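# Lift torch, shift piece between cups, re-holster torch

## Task

Lift the torch out of its holder and keep it raised so it touches nothing; during that time, carry the small piece from the cup it sits in to the empty cup on the opposite side of the holder; only after the piece is in that cup, set the torch back into its holder.

## Robot and tools

Robot: two UR-style six-joint arms, left_arm and right_arm, each ending in a sixteen-motor, four-digit hand (index, middle, ring, thumb). The right arm has a right hand; the left arm has a mirrored left hand. Base positions in the scene frame: left_arm near (+0.060, +0.452, +0.040) m, right_arm near (+0.064, -0.504, +0.040) m.

Frames. Scene frame: origin at table-top height, halfway between the arms; +x points out over the table, +z up, left_arm on the +y side (image sides do not match these names). Reported hand poses, velocities and Hand targets are in each arm's own base frame. Fixed cameras use the scene frame. Motion offsets use the axes of that arm's current Hand target. Hand point axes: +z runs along straightened fingers toward the tips; +y points out of the palm face; +x runs across the palm away from the thumb on the right hand, toward the thumb on the left hand. A rigid mast sits behind the palm near the wrist and can collide with things.

Row layout (used by execute_actions and move): exactly 48 numbers, all in [-1, 1], always covering both arms. Order: left dx, dy, dz, rx, ry, rz; then 16 left hand motor goals; left current_limit; left speed; then the same 24 for the right arm. Pose part: an offset, not a pose, measured from the Hand target the arm had when the action or move began, in that target's axes. 1.0 equals 0.6 m for dx, dy, dz and 180 degrees for rx, ry, rz; rx, ry, rz form one rotation vector. Every row in an action counts from that same starting target, not from the prior row; sending the same offset in a later call moves the arm again. All six zeros re-request the current Hand target. Hand motor numbers are absolute goals, not offsets: -1 and +1 are the two stops of each hinge. Motor order per hand: index_abd, index_mcp, index_pip, index_dip, middle_abd, middle_mcp, middle_pip, middle_dip, ring_abd, ring_mcp, ring_pip, ring_dip, thumb_cmc, thumb_axl, thumb_mcp, thumb_ipl. Straight values: _abd 0.00, _mcp 0.75, _pip 0.58, _dip 0.70, thumb_cmc 0.71, thumb_axl 0.68, thumb_mcp 0.23, thumb_ipl 0.17; moving toward -1 bends fingers toward the palm and swings the thumb in front of it. current_limit maps -1..+1 to 0..550 mA per motor; speed sets goal speed as (speed+1)/2 of 8.5 rad/s. Initially 0.4 and -0.6. Zeros in hand slots are real goals: to keep a hand unchanged, resend its reported hand_goal, hand_current_limit and hand_speed.

Tools.
execute_actions(actions, cameras): actions is a list of actions; each action is up to 15 rows, one per 1/30 s control step, lasting 0.5 s; a short action repeats its final row. An empty list returns state plus all camera images. cameras: list of names, ["all"], or [].
move(target, speed, blend, stop_force, zero, blocking, cameras): target is one 48-number row or a list of up to 15 rows, every row an offset from the Hand targets at the move's start. speed: m/s, 0.002 to 3.6, default 0.25 (turning up to twice that in rad/s), one value or one per target. blend: corner rounding in m, default 0 meaning stop at each target. stop_force: 3 to 120 N, ends an arm's path when its wrist sensor feels that much push; unreliable while the hand rotates; leave it out when backing away from contact. zero (with stop_force): true re-zeroes the sensor first. blocking=false returns after about 0.5 s while motion continues (not allowed with stop_force). Paths are straight, do not avoid obstacles, and stop after 10 s at most. Result adds a move: line with an ending such as done, off_target, moving, held or fault, plus limits=paced (pose clipped) or limits=held (steps withheld).
wait(seconds 0 to 10, cameras). stop(cameras): brakes a running move. zoom_image(camera, region=[x0, y0, x1, y1] pixels, at most 504 by 504). zero_wrist_force(arm: left_arm or right_arm). read_manual(section). finished_scene(scene: 1 or 2) ends the scene irreversibly.

Cameras: cam_head_left, cam_head_right, cam_high, cam_low, cam_left_wrist, cam_right_wrist, each 672x504.

Results: end_effector_position (m), end_effector_quat_wxyz, velocities, Hand target (last commanded pose after clipping), joint positions and torques, Wrist force and Wrist torque in the hand's axes, per-motor hand_goal, hand_measured, hand_current_ma and hand_state (moving, goal, blocked, overload). Hand points often rest a little short of their target; send the gap as an offset.

Control notes: orientation commands are clipped to 32 degrees from the measured one per step. A gripping finger presses only if its goal lies past the object surface. Avoid keeping a motor at 495 mA or more for 5 s (overload). Faults: a joint torque over its limit or roughly 150 N of external force halts the arm for 10 s; overheating halts it for 30 to 60 s. After a HAND FAULT line, further motion calls in the same reply are skipped.

Avoid: dropping or releasing the torch or piece while moving, letting anything fall far or leave the table, fast impacts, commanding targets beyond a firm contact, arm-to-arm or hand-to-hand contact or squeezing, and paths passing close to an arm's own base.

Each tool is called after ">>>" as name(argument=value, ...) on one line, values as JSON.

## Session

>>> execute_actions(actions=[])

Scene clock: 0.00 s.
left_arm: end_effector_position=(+0.4965, -0.2932, +0.3493) hand_goal=(+0.000, +0.754, +0.576, +0.696, +0.000, +0.754, +0.576, +0.696, +0.000, +0.754, +0.576, +0.696, +0.714, +0.678, +0.226, +0.168) hand_measured=(+0.000, +0.754, +0.576, +0.696, +0.000, +0.754, +0.576, +0.696, +0.000, +0.754, +0.576, +0.696, +0.714, +0.678, +0.226, +0.168) hand_current_ma=(+0, +0, +0, +0, +0, +0, +0, +0, +0, +0, +0, +0, +0, +0, +0, +0) hand_state=(goal, goal, goal, goal, goal, goal, goal, goal, goal, goal, goal, goal, goal, goal, goal, goal) hand_current_limit=0.40 hand_speed=-0.60 end_effector_quat_wxyz=(-0.170, +0.493, +0.846, +0.112) | right_arm: end_effector_position=(+0.2721, -0.4551, +0.2286) hand_goal=(+0.000, +0.754, +0.576, +0.696, +0.000, +0.754, +0.576, +0.696, +0.000, +0.754, +0.576, +0.696, +0.714, +0.678, +0.226, +0.168) hand_measured=(+0.000, +0.754, +0.576, +0.696, +0.000, +0.754, +0.576, +0.696, +0.000, +0.754, +0.576, +0.696, +0.714, +0.678, +0.226, +0.168) hand_current_ma=(+0, +0, +0, +0, +0, +0, +0, +0, +0, +0, +0, +0, +0, +0, +0, +0) hand_state=(goal, goal, goal, goal, goal, goal, goal, goal, goal, goal, goal, goal, goal, goal, goal, goal) hand_current_limit=0.40 hand_speed=-0.60 end_effector_quat_wxyz=(-0.251, +0.862, -0.436, -0.060)
Joint positions: left_arm=[2.608 -1.915 -1.174 -1.973 1.79 -1.089] | right_arm=[-1.241 -1.232 1.404 -1.29 -1.301 1.204]
Joint velocities: within noise
Joint torques (N m): no reading
Wrist force (N): no reading
Wrist torque (N m): no reading
Wrist force, peak (N): no reading
Hand target: left_arm +0.4965, -0.2932, +0.3493; -0.170, +0.493, +0.846, +0.112 | right_arm +0.2721, -0.4551, +0.2286; -0.251, +0.862, -0.436, -0.060

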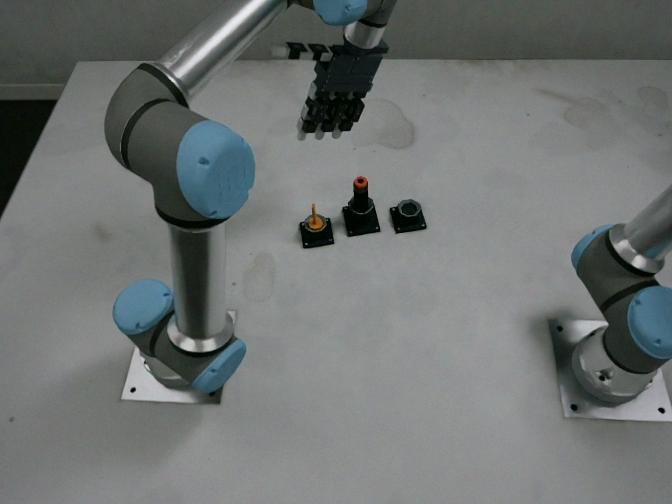

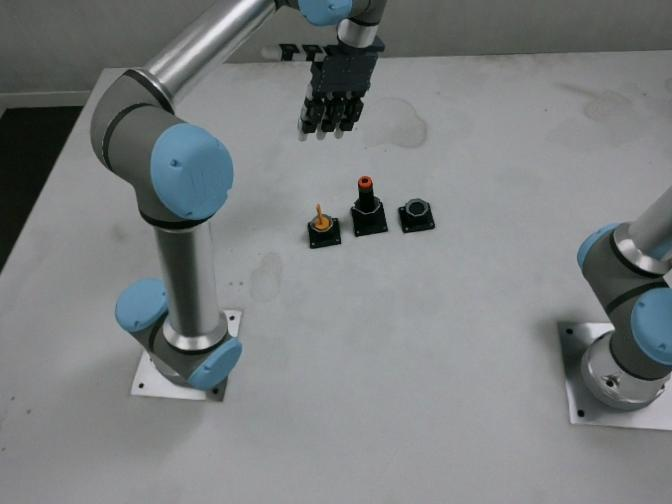

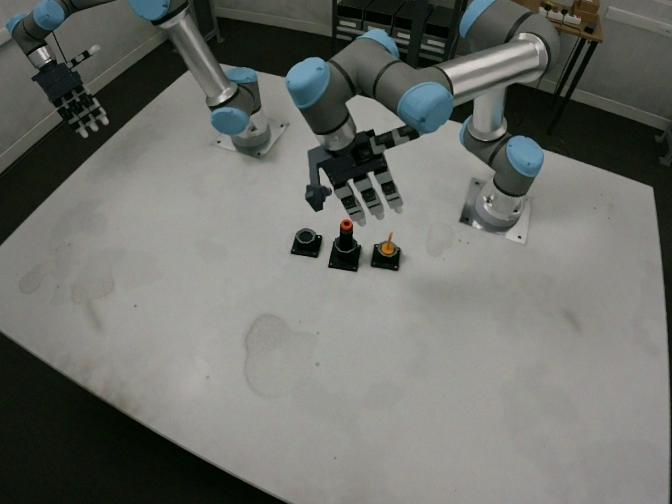

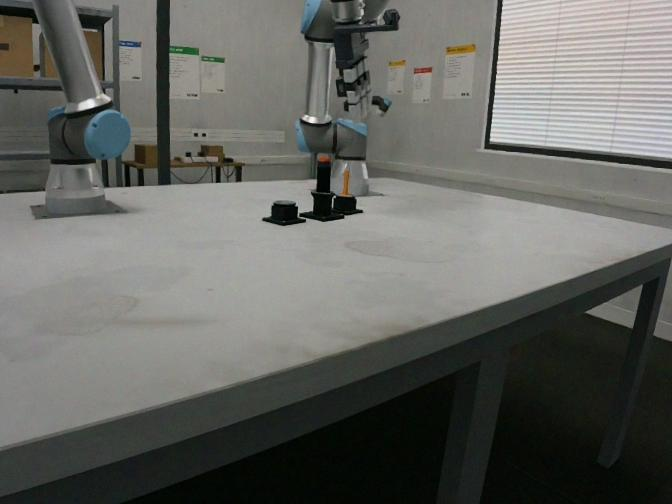

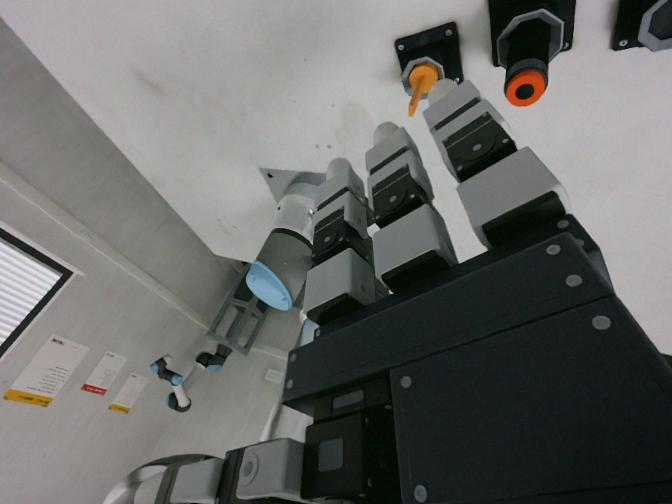

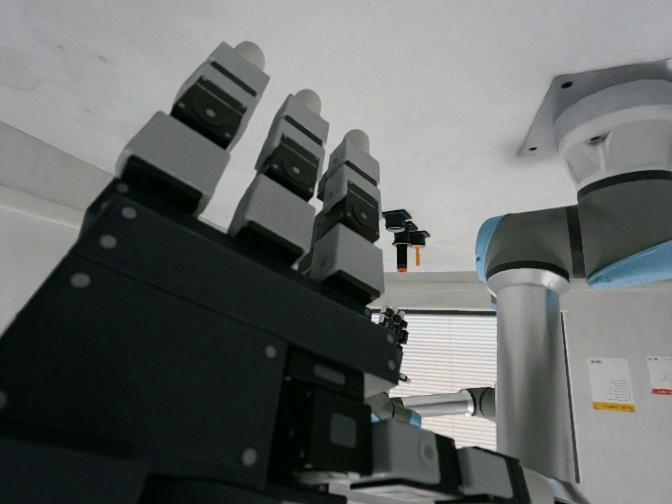

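>>> zoom_image(camera="cam_head_left", region=[280, 160, 450, 270])

>>> zoom_image(camera="cam_head_right", region=[280, 160, 450, 270])

>>> zoom_image(camera="cam_high", region=[270, 190, 430, 290])

>>> zoom_image(camera="cam_low", region=[240, 130, 390, 240])

>>> zoom_image(camera="cam_left_wrist", region=[370, 0, 672, 160])

Scaled by 2.965 from the camera's 672x504 image, which has a finer 960x720 frame.

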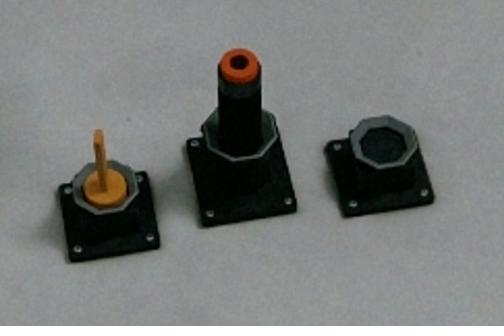

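Scaled by 2.965 from the camera's 672x504 image, which has a finer 960x720 frame.

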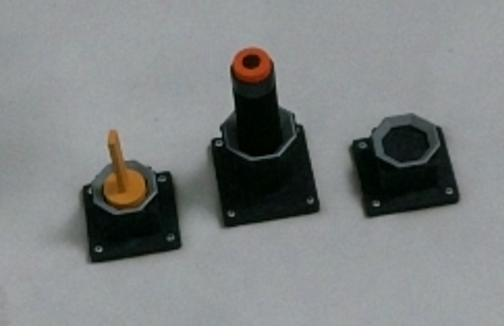

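Scaled by 3.150 from the camera's 672x504 image, which has a finer 960x720 frame.

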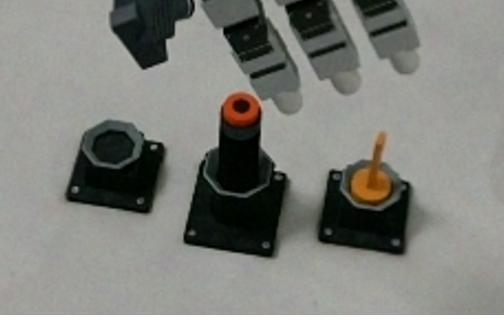

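Scaled by 3.360 from the camera's 672x504 image, which has a finer 960x720 frame.

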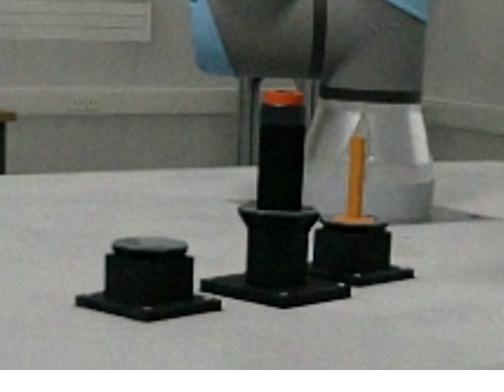

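Scaled by 1.669 from the camera's 672x504 image, which has a finer 960x720 frame.

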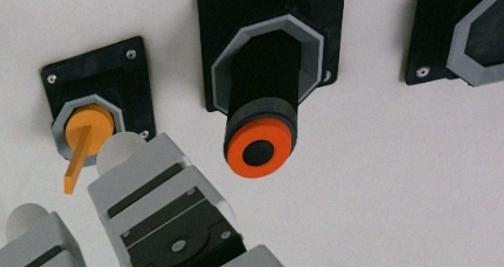

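>>> move(target=[[-0.1663,-0.0712,0,0,0,0.4234, 0,0.479,0.139,0.696,0,0.479,0.139,0.696,0,0.479,0.139,0.696,-0.643,0.678,-0.281,0.762,0.4,-0.6, 0.1703,-0.0787,0,0,0,-0.4417, 0,0.137,0.285,0.696,0,0.137,0.285,0.696,0,0.137,0.285,0.696,-0.643,0.678,-0.281,0.762,0.4,-0.6],[-0.1370,-0.2497,0,0,0,0.8467, 0,0.479,0.139,0.696,0,0.479,0.139,0.696,0,0.479,0.139,0.696,-0.643,0.678,-0.281,0.762,0.4,-0.6, 0.1240,-0.2604,0,0,0,-0.8833, 0,0.137,0.285,0.696,0,0.137,0.285,0.696,0,0.137,0.285,0.696,-0.643,0.678,-0.281,0.762,0.4,-0.6]], speed=0.4, blend=0.02, cameras=["all"])

Scene clock: 44.03 s.
left_arm: end_effector_position=(+0.4034, -0.4319, +0.3133) hand_goal=(+0.000, +0.480, +0.140, +0.696, +0.000, +0.480, +0.140, +0.696, +0.000, +0.480, +0.140, +0.696, -0.642, +0.678, -0.280, +0.762) hand_measured=(+0.000, +0.482, +0.144, +0.696, +0.000, +0.482, +0.144, +0.696, +0.000, +0.482, +0.144, +0.696, -0.642, +0.678, -0.282, +0.758) hand_current_ma=(+0, +0, +2, +0, +0, +0, +2, +0, +0, +0, +1, +0, +0, +0, +0, -2) hand_state=(goal, goal, goal, goal, goal, goal, goal, goal, goal, goal, goal, goal, goal, goal, goal, goal) hand_current_limit=0.40 hand_speed=-0.60 end_effector_quat_wxyz=(-0.149, +0.939, -0.277, -0.138) | right_arm: end_effector_position=(+0.4399, -0.4318, +0.2641) hand_goal=(+0.000, +0.138, +0.286, +0.696, +0.000, +0.138, +0.286, +0.696, +0.000, +0.138, +0.286, +0.696, -0.642, +0.678, -0.280, +0.762) hand_measured=(+0.000, +0.144, +0.290, +0.696, +0.000, +0.144, +0.290, +0.696, +0.000, +0.144, +0.290, +0.696, -0.640, +0.678, -0.282, +0.758) hand_current_ma=(+0, +23, +14, +0, +0, +23, +14, +0, +0, +22, +13, +0, +8, -2, -6, -17) hand_state=(goal, goal, goal, goal, goal, goal, goal, goal, goal, goal, goal, goal, goal, goal, goal, goal) hand_current_limit=0.40 hand_speed=-0.60 end_effector_quat_wxyz=(-0.105, +0.586, +0.768, +0.236)
Joint positions: left_arm=[2.608 -1.915 -1.174 -1.973 1.79 1.571] | right_arm=[-1.241 -1.232 1.404 -1.29 -1.301 -1.571]
Joint torques (N m): left_arm=[-13.13 32.58 31.48 3.96 -2.08 1.15] | right_arm=[12.81 -24.55 -31.58 -0.08 3.05 -1.8]
Wrist force (N): left_arm=[0.7 -0.2 -0.1] | right_arm=[0.9 0.2 -0.5]
Wrist torque (N m): left_arm=[0.09 -0.13 -0.10] | right_arm=[-0.06 0.16 0.30]
Wrist force, peak (N): left_arm=[0.3 1.4 0.0] | right_arm=[1.1 -0.8 0.2]
Hand target: left_arm +0.4034, -0.4319, +0.3133; -0.149, +0.939, -0.277, -0.139 | right_arm +0.4399, -0.4317, +0.2641; -0.105, +0.586, +0.768, +0.236
Off the commanded pose: left_arm 0.000 m, 0 deg | right_arm 0.000 m, 0 deg.
move: done
camera_calibration:
cam_left_wrist: T_world_to_cam=[[-0.268575, 0.891374, 0.36513, 0.351268], [0.80212, -0.00292834, 0.597156, -0.548267], [0.533358, 0.453259, -0.714203, 0.331292], [0, 0, 0, 1]] pos_world=[0.35742, -0.464878, 0.435752]
cam_right_wrist: T_world_to_cam=[[0.822853, -0.509592, -0.251456, -0.473874], [-0.424788, -0.845532, 0.323467, -0.3161], [-0.37745, -0.15935, -0.912216, 0.462848], [0, 0, 0, 1]] pos_world=[0.430355, -0.435, 0.405307]

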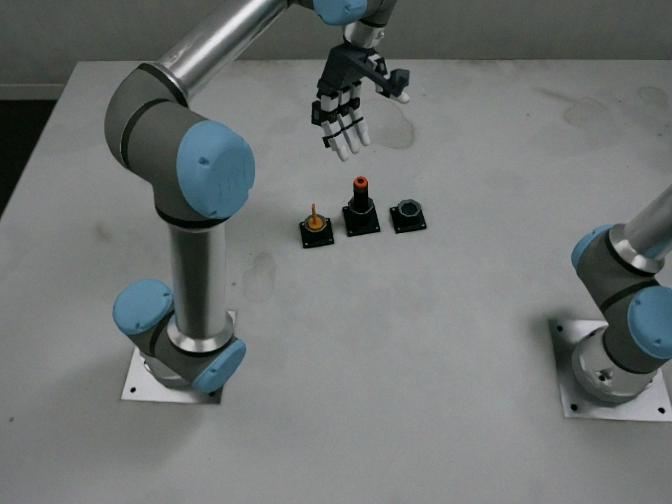

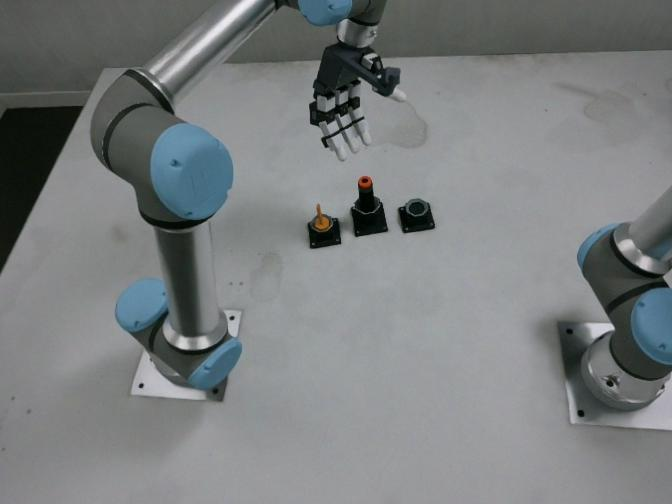

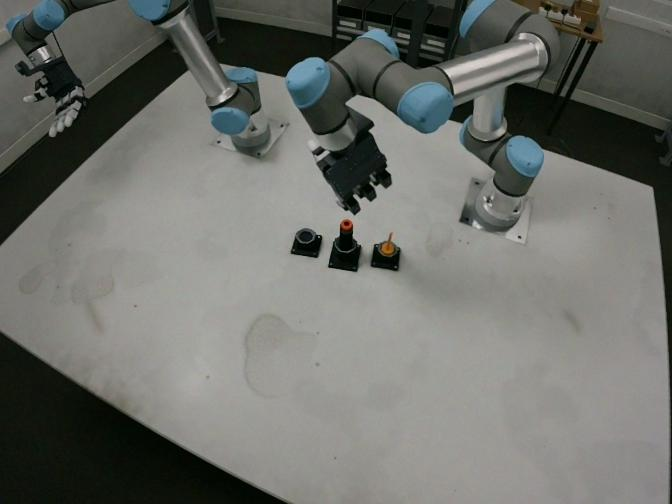

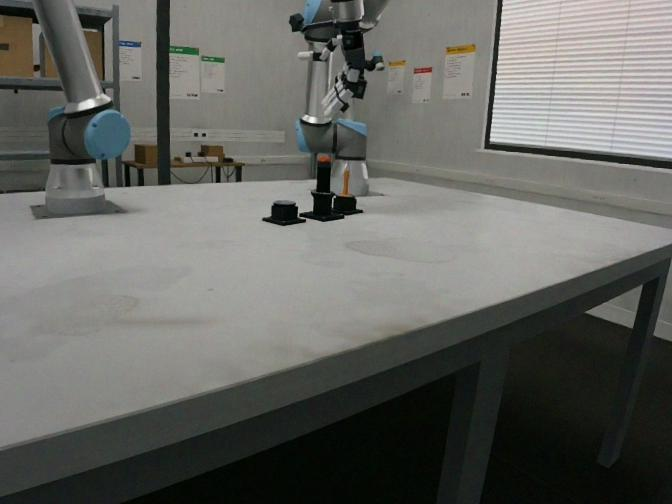

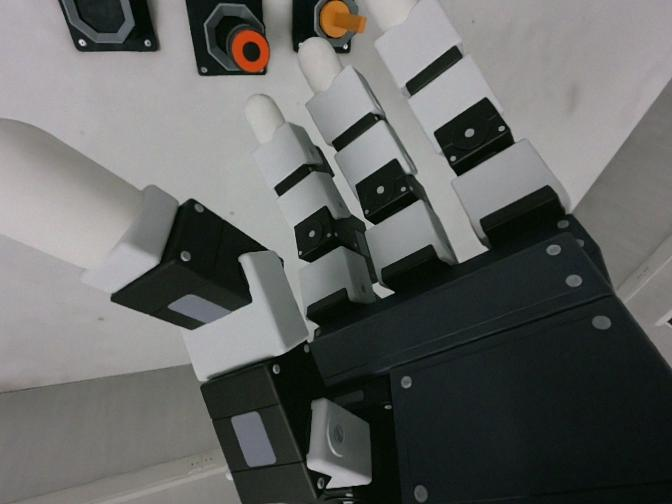

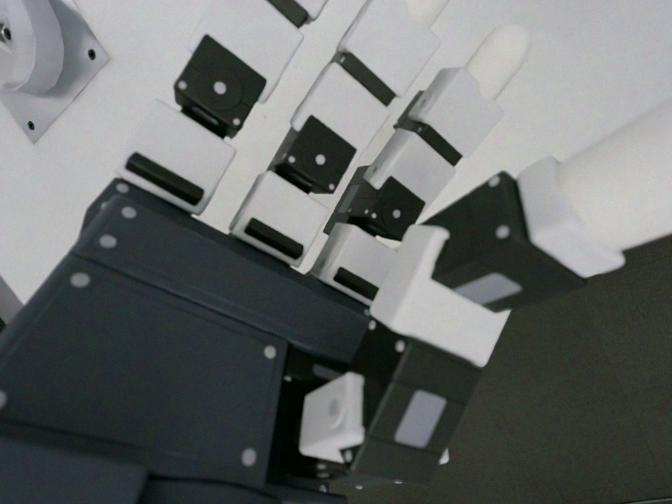

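>>> zoom_image(camera="cam_left_wrist", region=[50, 0, 400, 100])

>>> zoom_image(camera="cam_left_wrist", region=[280, 0, 380, 60])

Scaled by 1.440 from the camera's 672x504 image, which has a finer 960x720 frame.

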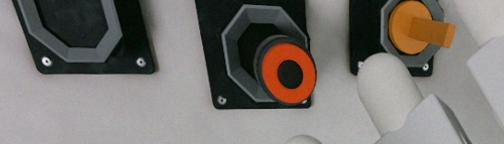

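Scaled by 5.040 from the camera's 672x504 image, which has a finer 960x720 frame.

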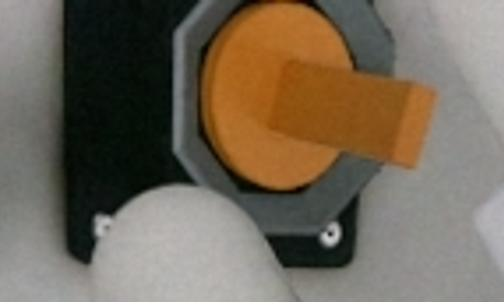

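>>> move(target=[[0,-0.0017,0.0464,0.0923,-0.0655,0.0807, 0,0.48,0.14,0.696,0,0.48,0.14,0.696,0,0.48,0.14,0.696,-0.642,0.678,-0.28,0.762,0.4,-0.6, 0,0.2027,-0.1638,-0.2069,0,0, 0,0.138,0.286,0.696,0,0.138,0.286,0.696,0,0.138,0.286,0.696,-0.642,0.678,-0.28,0.762,0.4,-0.6],[0,-0.0033,0.0928,0.1846,-0.1311,0.1615, 0,0.48,0.14,0.696,0,0.48,0.14,0.696,0,0.48,0.14,0.696,-0.642,0.678,-0.28,0.762,0.4,-0.6, 0,0.265,-0.4172,-0.4141,0,0, 0,0.138,0.286,0.696,0,0.138,0.286,0.696,0,0.138,0.286,0.696,-0.642,0.678,-0.28,0.762,0.4,-0.6],[0,-0.0050,0.1391,0.2769,-0.1966,0.2422, 0,0.48,0.14,0.696,0,0.48,0.14,0.696,0,0.48,0.14,0.696,-0.642,0.678,-0.28,0.762,0.4,-0.6, 0,0.1613,-0.656,-0.6207,0,0, 0,0.138,0.286,0.696,0,0.138,0.286,0.696,0,0.138,0.286,0.696,-0.642,0.678,-0.28,0.762,0.4,-0.6],[0,-0.0067,0.1855,0.3692,-0.2621,0.3229, 0,0.48,0.14,0.696,0,0.48,0.14,0.696,0,0.48,0.14,0.696,-0.642,0.678,-0.28,0.762,0.4,-0.6, 0,-0.0658,-0.7837,-0.8276,0,0, 0,0.138,0.286,0.696,0,0.138,0.286,0.696,0,0.138,0.286,0.696,-0.642,0.678,-0.28,0.762,0.4,-0.6]], speed=0.35, blend=0.015, cameras=["all"])

Scene clock: 54.53 s.
left_arm: end_effector_position=(+0.3878, -0.3936, +0.2219) hand_goal=(+0.000, +0.480, +0.140, +0.696, +0.000, +0.480, +0.140, +0.696, +0.000, +0.480, +0.140, +0.696, -0.642, +0.678, -0.280, +0.762) hand_measured=(+0.002, +0.480, +0.142, +0.696, +0.002, +0.482, +0.142, +0.696, +0.002, +0.480, +0.142, +0.696, -0.634, +0.678, -0.282, +0.760) hand_current_ma=(+0, +0, +1, +0, +0, +0, +1, +0, +0, +0, +1, +0, +4, +0, +0, -1) hand_state=(goal, goal, goal, goal, goal, goal, goal, goal, goal, goal, goal, goal, goal, goal, goal, goal) hand_current_limit=0.40 hand_speed=-0.60 end_effector_quat_wxyz=(+0.580, -0.433, +0.599, +0.342) | right_arm: end_effector_position=(+0.3600, -0.6624, +0.6592) hand_goal=(+0.000, +0.138, +0.286, +0.696, +0.000, +0.138, +0.286, +0.696, +0.000, +0.138, +0.286, +0.696, -0.642, +0.678, -0.280, +0.762) hand_measured=(+0.000, +0.136, +0.288, +0.696, +0.000, +0.136, +0.288, +0.696, +0.000, +0.138, +0.288, +0.696, -0.640, +0.678, -0.280, +0.760) hand_current_ma=(+0, -3, +5, +0, +0, -3, +5, +0, +0, -3, +4, +0, +8, -2, +0, -4) hand_state=(goal, goal, goal, goal, goal, goal, goal, goal, goal, goal, goal, goal, goal, goal, goal, goal) hand_current_limit=0.40 hand_speed=-0.60 end_effector_quat_wxyz=(+0.529, +0.273, +0.001, +0.804)
Joint positions: left_arm=[2.285 -2.411 -0.923 -2.735 2.689 1.67] | right_arm=[-1.242 -1.235 1.417 -1.3 1.242 -1.57]
Joint torques (N m): left_arm=[10.33 64.08 28.73 1.59 -1.73 1.43] | right_arm=[11.7 -25.88 -33.32 -1.69 2.82 -1.71]
Wrist force (N): left_arm=[1.3 0.2 -1.7] | right_arm=[1.5 1.4 2.0]
Wrist torque (N m): left_arm=[0.24 -0.44 -0.16] | right_arm=[-0.42 -0.09 0.32]
Wrist force, peak (N): left_arm=[3.0 0.9 -2.3] | right_arm=[1.5 2.0 2.2]
Hand target: left_arm +0.3878, -0.3936, +0.2219; +0.580, -0.433, +0.599, +0.342 (not the last commanded pose) | right_arm +0.3599, -0.6624, +0.6592; +0.529, +0.273, +0.000, +0.804 (not the last commanded pose)
Off the commanded pose: left_arm 0.011 m, 10 deg | right_arm 0.013 m, 3 deg.
move: held (left_arm; a check stopped the path), off_target (right_arm; braked when a check withheld steps of left_arm); path passed 3 of 4 targets; limits=held
pose unreachable (left arm): on one or more control steps of this call, first in action 0 (counted from 0), this arm could not follow its commanded pose, so it was not sent that pose on those steps. It may still have moved: this result reports where it is.
cause: moving toward the commanded pose would bring two parts of the arm too close to each other (joints 4 (wrist 1) to 6 (wrist 3) lie between them).
camera_calibration:
cam_left_wrist: T_world_to_cam=[[0.559706, -0.127552, 0.818816, -0.476599], [0.26691, -0.907681, -0.323842, -0.425212], [0.78453, 0.399806, -0.47399, 0.0853291], [0, 0, 0, 1]] pos_world=[0.313305, -0.480863, 0.29299]
cam_right_wrist: T_world_to_cam=[[-0.268961, -0.957117, -0.107646, -0.424506], [0.229543, 0.0448458, -0.972265, 0.535515], [0.935398, -0.286211, 0.207638, -0.538416], [0, 0, 0, 1]] pos_world=[0.266535, -0.584417, 0.586761]

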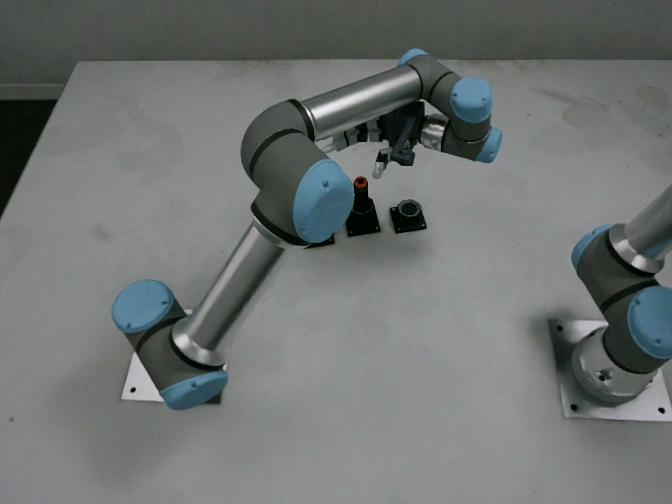

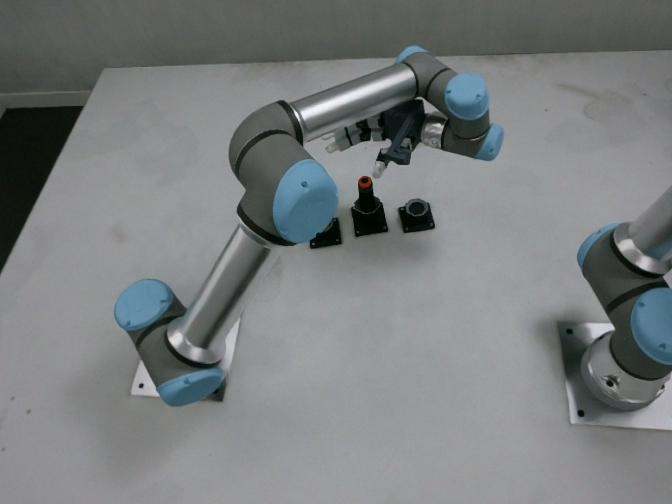

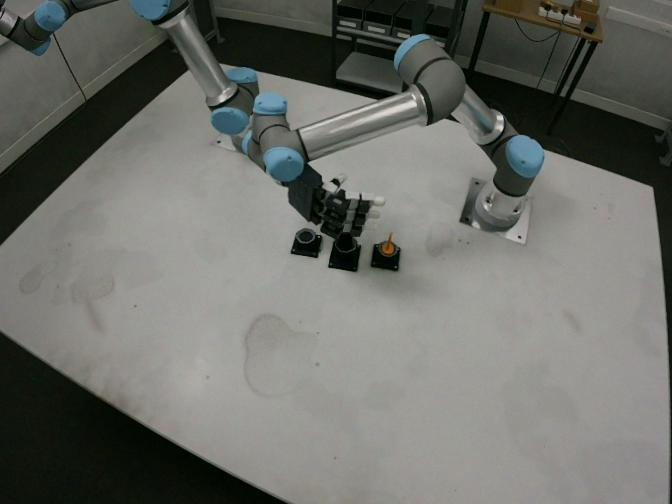

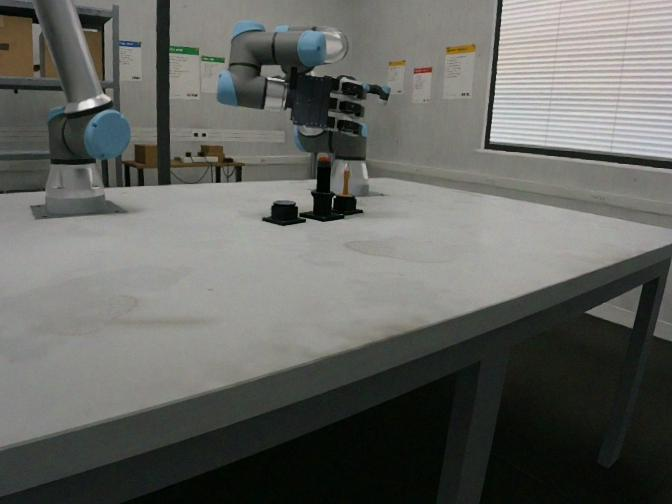

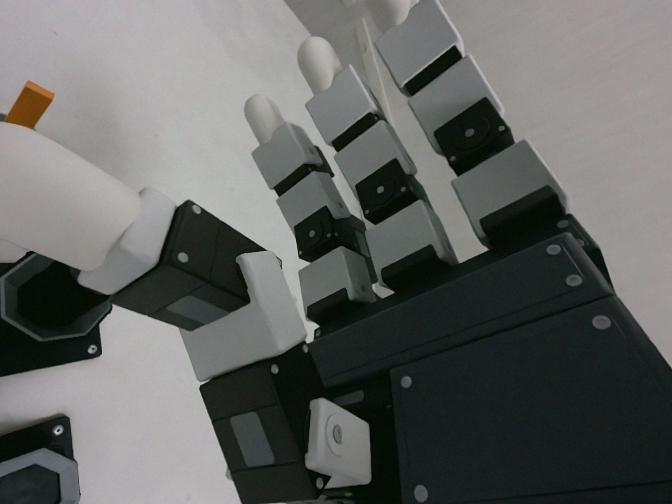

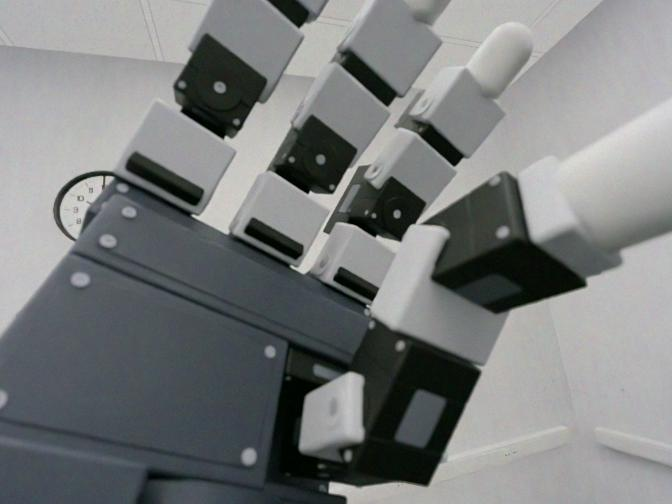

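>>> move(target=[-0.1419,-0.0629,-0.0619,-0.3311,0.2354,-0.2925, 0,0.48,0.14,0.696,0,0.48,0.14,0.696,0,0.48,0.14,0.696,-0.642,0.678,-0.28,0.762,0.4,-0.6, 0.3213,-0.8347,-0.2012,0.2004,-0.0920,0.2141, 0,0.138,0.286,0.696,0,0.138,0.286,0.696,0,0.138,0.286,0.696,-0.642,0.678,-0.28,0.762,0.4,-0.6], speed=0.35)

Scene clock: 66.27 s.
left_arm: end_effector_position=(+0.4033, -0.4318, +0.3132) hand_goal=(+0.000, +0.480, +0.140, +0.696, +0.000, +0.480, +0.140, +0.696, +0.000, +0.480, +0.140, +0.696, -0.642, +0.678, -0.280, +0.762) hand_measured=(+0.002, +0.480, +0.142, +0.696, +0.002, +0.482, +0.142, +0.696, +0.002, +0.480, +0.142, +0.696, -0.634, +0.678, -0.282, +0.760) hand_current_ma=(+0, +0, +1, +0, +0, +0, +1, +0, +0, +0, +1, +0, +4, +0, +0, -1) hand_state=(goal, goal, goal, goal, goal, goal, goal, goal, goal, goal, goal, goal, goal, goal, goal, goal) hand_current_limit=0.40 hand_speed=-0.60 end_effector_quat_wxyz=(-0.149, +0.939, -0.277, -0.138) | right_arm: end_effector_position=(+0.6765, -0.2434, +0.4960) hand_goal=(+0.000, +0.138, +0.286, +0.696, +0.000, +0.138, +0.286, +0.696, +0.000, +0.138, +0.286, +0.696, -0.642, +0.678, -0.280, +0.762) hand_measured=(+0.000, +0.136, +0.288, +0.696, +0.000, +0.136, +0.288, +0.696, +0.000, +0.136, +0.288, +0.696, -0.638, +0.678, -0.280, +0.760) hand_current_ma=(+2, -5, +4, +0, +2, -5, +4, +0, +2, -5, +4, +0, +16, -2, +1, -4) hand_state=(goal, goal, goal, goal, goal, goal, goal, goal, goal, goal, goal, goal, goal, goal, goal, goal) hand_current_limit=0.40 hand_speed=-0.60 end_effector_quat_wxyz=(+0.126, +0.513, +0.082, +0.845)
Joint positions: left_arm=[2.608 -1.914 -1.176 -1.97 1.79 1.573] | right_arm=[-0.591 -1.447 1.739 -0.852 1.045 -1.572]
Joint torques (N m): left_arm=[11.16 49.54 17.91 3.64 -1.97 -1.26] | right_arm=[12.43 -15.54 -32.53 -1.57 2.66 -1.82]
Wrist force (N): left_arm=[0.8 0.0 -0.6] | right_arm=[1.6 0.8 1.3]
Wrist torque (N m): left_arm=[0.16 -0.16 0.10] | right_arm=[-0.35 0.13 0.40]
Wrist force, peak (N): left_arm=[2.0 0.4 -1.8] | right_arm=[1.3 2.3 2.3]
Hand target: left_arm +0.4033, -0.4318, +0.3132; -0.149, +0.939, -0.277, -0.138 | right_arm +0.6766, -0.2434, +0.4960; +0.126, +0.513, +0.082, +0.845
Off the commanded pose: left_arm 0.000 m, 0 deg | right_arm 0.000 m, 0 deg.
move: done

>>> move(target=[[0,0.2132,-0.1813,-0.2228,0,0, 0,0.48,0.14,0.696,0,0.48,0.14,0.696,0,0.48,0.14,0.696,-0.642,0.678,-0.28,0.762,0.4,-0.6, 0,0,0,0,0,0, 0,0.138,0.286,0.696,0,0.138,0.286,0.696,0,0.138,0.286,0.696,-0.642,0.678,-0.28,0.762,0.4,-0.6],[0,0.2595,-0.4573,-0.4456,0,0, 0,0.48,0.14,0.696,0,0.48,0.14,0.696,0,0.48,0.14,0.696,-0.642,0.678,-0.28,0.762,0.4,-0.6, 0,0,0,0,0,0, 0,0.138,0.286,0.696,0,0.138,0.286,0.696,0,0.138,0.286,0.696,-0.642,0.678,-0.28,0.762,0.4,-0.6],[0,0.1172,-0.6982,-0.6685,0,0, 0,0.48,0.14,0.696,0,0.48,0.14,0.696,0,0.48,0.14,0.696,-0.642,0.678,-0.28,0.762,0.4,-0.6, 0,0,0,0,0,0, 0,0.138,0.286,0.696,0,0.138,0.286,0.696,0,0.138,0.286,0.696,-0.642,0.678,-0.28,0.762,0.4,-0.6],[0,-0.147,-0.7907,-0.8913,0,0, 0,0.48,0.14,0.696,0,0.48,0.14,0.696,0,0.48,0.14,0.696,-0.642,0.678,-0.28,0.762,0.4,-0.6, 0,0,0,0,0,0, 0,0.138,0.286,0.696,0,0.138,0.286,0.696,0,0.138,0.286,0.696,-0.642,0.678,-0.28,0.762,0.4,-0.6]], speed=0.35, blend=0.015)

Scene clock: 73.93 s.
left_arm: end_effector_position=(+0.5362, -0.5301, +0.7665) hand_goal=(+0.000, +0.480, +0.140, +0.696, +0.000, +0.480, +0.140, +0.696, +0.000, +0.480, +0.140, +0.696, -0.642, +0.678, -0.280, +0.762) hand_measured=(+0.002, +0.486, +0.142, +0.696, +0.002, +0.486, +0.142, +0.696, +0.002, +0.486, +0.142, +0.696, -0.634, +0.678, -0.280, +0.762) hand_current_ma=(+0, +3, +1, +0, +0, +3, +1, +0, +0, +3, +1, +0, +4, +0, +0, +0) hand_state=(goal, goal, goal, goal, goal, goal, goal, goal, goal, goal, goal, goal, goal, goal, goal, goal) hand_current_limit=0.40 hand_speed=-0.60 end_effector_quat_wxyz=(+0.900, +0.307, +0.088, -0.297) | right_arm: end_effector_position=(+0.6766, -0.2434, +0.4960) hand_goal=(+0.000, +0.138, +0.286, +0.696, +0.000, +0.138, +0.286, +0.696, +0.000, +0.138, +0.286, +0.696, -0.642, +0.678, -0.280, +0.762) hand_measured=(+0.000, +0.136, +0.288, +0.696, +0.000, +0.136, +0.288, +0.696, +0.000, +0.136, +0.288, +0.696, -0.638, +0.678, -0.280, +0.760) hand_current_ma=(+2, -5, +4, +0, +2, -5, +4, +0, +2, -5, +4, +0, +16, -2, +1, -4) hand_state=(goal, goal, goal, goal, goal, goal, goal, goal, goal, goal, goal, goal, goal, goal, goal, goal) hand_current_limit=0.40 hand_speed=-0.60 end_effector_quat_wxyz=(+0.126, +0.513, +0.082, +0.845)
Joint positions: left_arm=[2.608 -1.914 -1.177 -1.969 -1.01 1.569] | right_arm=[-0.591 -1.447 1.739 -0.852 1.045 -1.572]
Joint torques (N m): left_arm=[-12.43 34.43 32.98 0.51 -3.29 1.38] | right_arm=[11.88 -16.54 -32.12 -1.47 2.65 -1.85]
Wrist force (N): left_arm=[1.2 -0.1 -1.6] | right_arm=[1.6 0.4 1.3]
Wrist torque (N m): left_arm=[0.20 -0.47 -0.16] | right_arm=[-0.41 0.14 0.39]
Wrist force, peak (N): left_arm=[1.4 0.6 -1.8] | right_arm=[2.0 0.9 1.6]
Hand target: left_arm +0.5362, -0.5301, +0.7666; +0.900, +0.306, +0.088, -0.297 | right_arm +0.6766, -0.2434, +0.4960; +0.126, +0.513, +0.082, +0.845
Off the commanded pose: left_arm 0.000 m, 0 deg | right_arm 0.000 m, 0 deg.
move: done

>>> move(target=[0.0258,-0.4517,-0.8453,-0.1586,0.3796,-0.1062, 0,0.48,0.14,0.696,0,0.48,0.14,0.696,0,0.48,0.14,0.696,-0.642,0.678,-0.28,0.762,0.4,-0.6, 0,0,0,0,0,0, 0,0.138,0.286,0.696,0,0.138,0.286,0.696,0,0.138,0.286,0.696,-0.642,0.678,-0.28,0.762,0.4,-0.6], speed=0.35, cameras=["all"])

Scene clock: 77.97 s.
left_arm: end_effector_position=(+0.4008, -0.4035, +0.2222) hand_goal=(+0.000, +0.480, +0.140, +0.696, +0.000, +0.480, +0.140, +0.696, +0.000, +0.480, +0.140, +0.696, -0.642, +0.678, -0.280, +0.762) hand_measured=(+0.002, +0.482, +0.142, +0.696, +0.002, +0.482, +0.142, +0.696, +0.002, +0.482, +0.142, +0.696, -0.634, +0.678, -0.280, +0.762) hand_current_ma=(+0, +1, +1, +0, +0, +1, +1, +0, +0, +1, +1, +0, +4, +0, +0, +0) hand_state=(goal, goal, goal, goal, goal, goal, goal, goal, goal, goal, goal, goal, goal, goal, goal, goal) hand_current_limit=0.40 hand_speed=-0.60 end_effector_quat_wxyz=(+0.683, +0.183, +0.683, -0.182) | right_arm: end_effector_position=(+0.6766, -0.2434, +0.4960) hand_goal=(+0.000, +0.138, +0.286, +0.696, +0.000, +0.138, +0.286, +0.696, +0.000, +0.138, +0.286, +0.696, -0.642, +0.678, -0.280, +0.762) hand_measured=(+0.000, +0.136, +0.288, +0.696, +0.000, +0.136, +0.288, +0.696, +0.000, +0.136, +0.288, +0.696, -0.638, +0.678, -0.280, +0.760) hand_current_ma=(+2, -5, +4, +0, +2, -5, +4, +0, +2, -5, +4, +0, +16, -2, +1, -4) hand_state=(goal, goal, goal, goal, goal, goal, goal, goal, goal, goal, goal, goal, goal, goal, goal, goal) hand_current_limit=0.40 hand_speed=-0.60 end_effector_quat_wxyz=(+0.126, +0.513, +0.082, +0.845)
Joint positions: left_arm=[2.329 -1.716 -2.079 -2.488 -1.861 1.572] | right_arm=[-0.591 -1.447 1.739 -0.852 1.045 -1.572]
Joint torques (N m): left_arm=[-12.8 18.8 28.17 -0.63 -2.15 -0.97] | right_arm=[12.21 -16.13 -31.86 -1.48 2.45 -1.96]
Wrist force (N): left_arm=[1.2 -0.1 -1.5] | right_arm=[1.7 0.6 1.3]
Wrist torque (N m): left_arm=[0.19 -0.46 0.04] | right_arm=[-0.38 0.13 0.41]
Wrist force, peak (N): left_arm=[2.5 0.3 -2.1] | right_arm=[2.2 0.5 1.6]
Hand target: left_arm +0.4008, -0.4035, +0.2220; +0.683, +0.183, +0.683, -0.182 | right_arm +0.6766, -0.2434, +0.4960; +0.126, +0.513, +0.082, +0.845
Off the commanded pose: left_arm 0.000 m, 0 deg | right_arm 0.000 m, 0 deg.
move: done
camera_calibration:
cam_left_wrist: T_world_to_cam=[[-0.292678, -0.569819, 0.767884, -0.310934], [-0.882805, -0.147543, -0.445967, 0.357103], [0.367417, -0.808416, -0.459856, -0.244251], [0, 0, 0, 1]] pos_world=[0.31399, -0.321944, 0.285697]
cam_right_wrist: T_world_to_cam=[[0.323322, -0.823059, -0.466943, -0.14585], [-0.392597, 0.332304, -0.857579, 0.719356], [0.861006, 0.460595, -0.215689, -0.238714], [0, 0, 0, 1]] pos_world=[0.535107, -0.249138, 0.497313]

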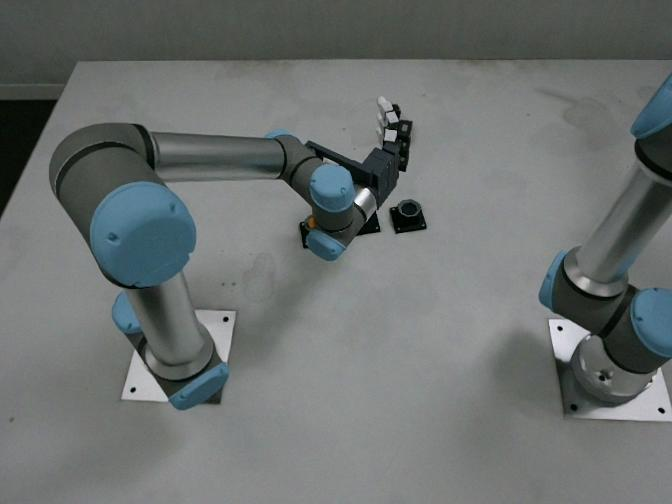

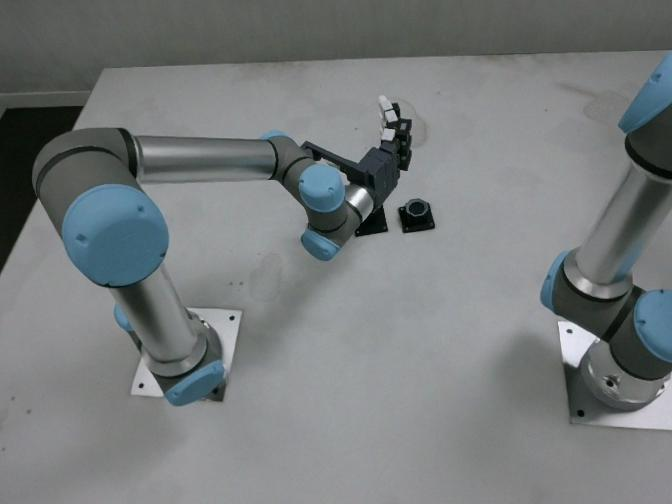

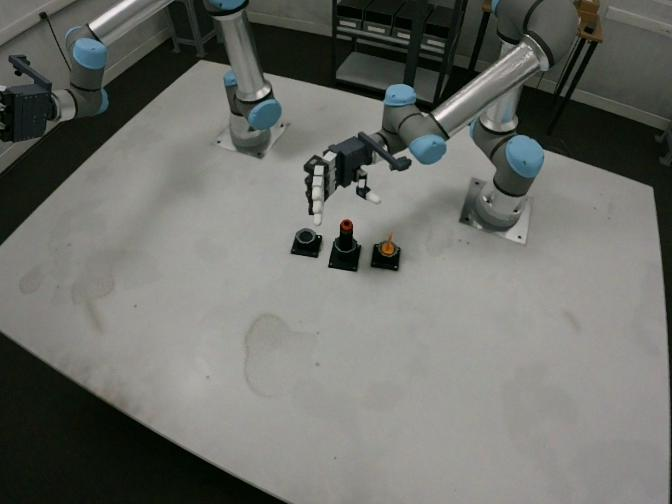

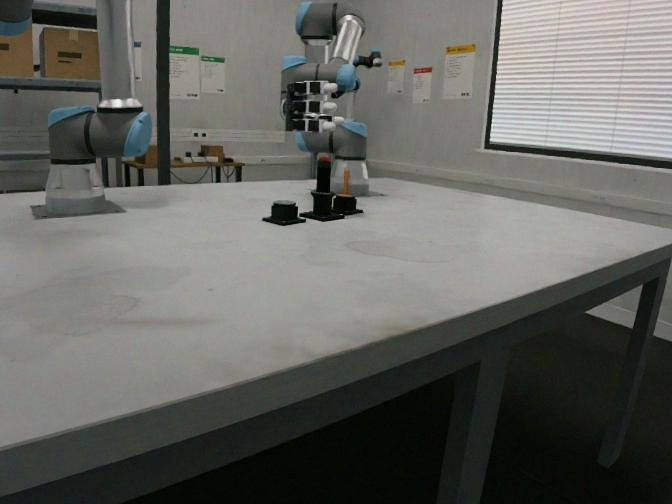

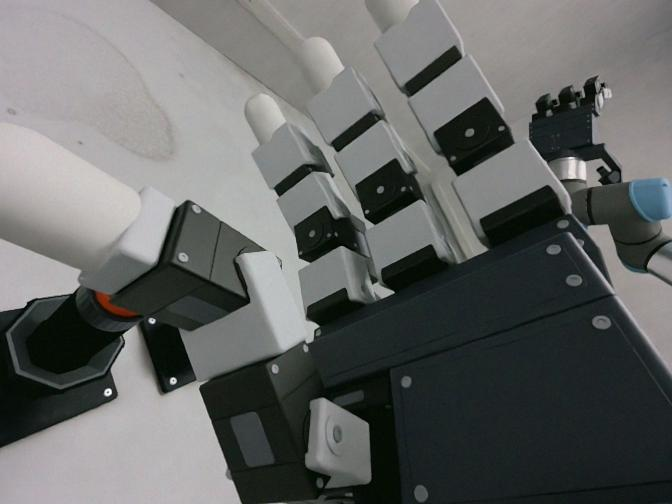

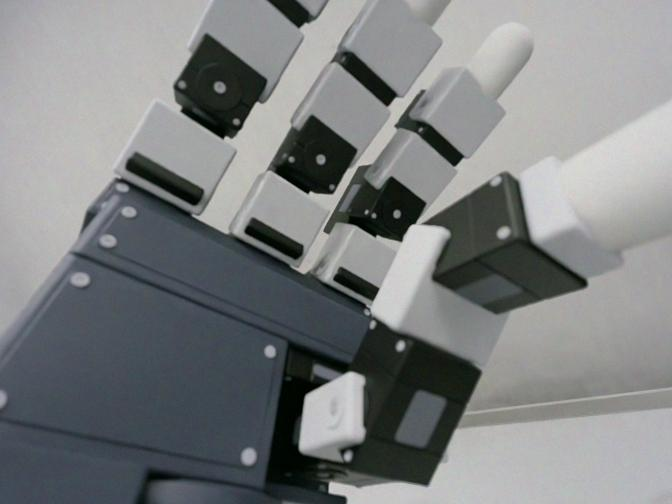

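>>> zoom_image(camera="cam_left_wrist", region=[0, 230, 250, 450])

>>> zoom_image(camera="cam_high", region=[270, 120, 450, 290])

>>> zoom_image(camera="cam_low", region=[240, 60, 400, 240])

Scaled by 2.016 from the camera's 672x504 image, which has a finer 960x720 frame.

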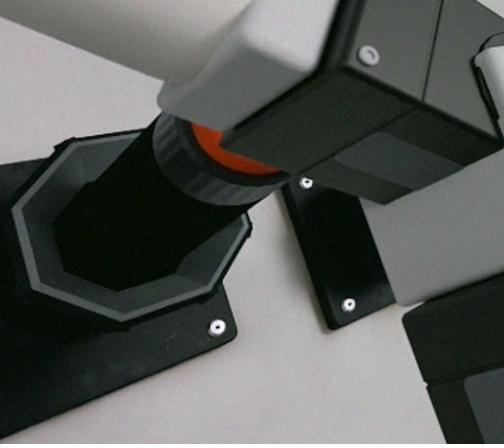

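Scaled by 2.800 from the camera's 672x504 image, which has a finer 960x720 frame.

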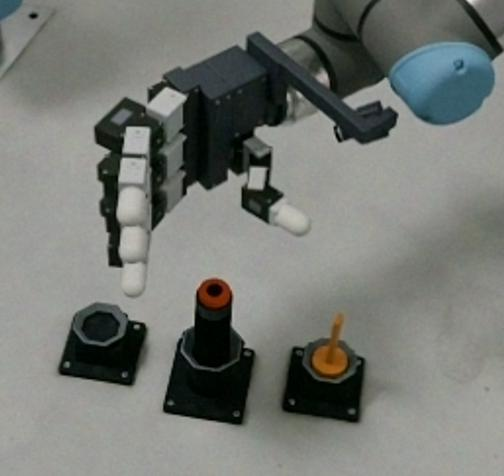

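Scaled by 2.800 from the camera's 672x504 image, which has a finer 960x720 frame.

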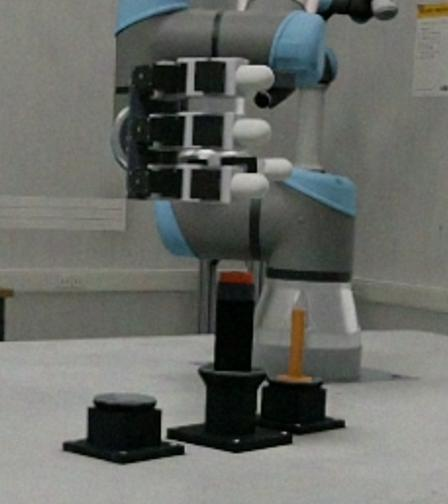

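>>> zoom_image(camera="cam_head_left", region=[280, 80, 450, 270])

>>> zoom_image(camera="cam_head_right", region=[280, 80, 450, 270])

Scaled by 2.653 from the camera's 672x504 image, which has a finer 960x720 frame.

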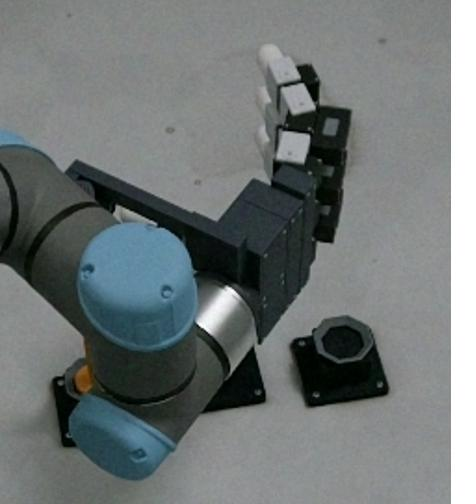

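Scaled by 2.653 from the camera's 672x504 image, which has a finer 960x720 frame.

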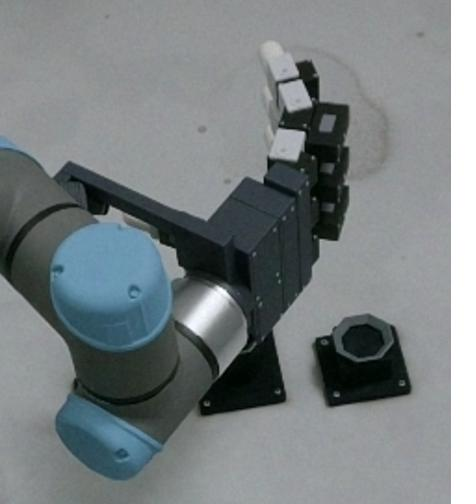

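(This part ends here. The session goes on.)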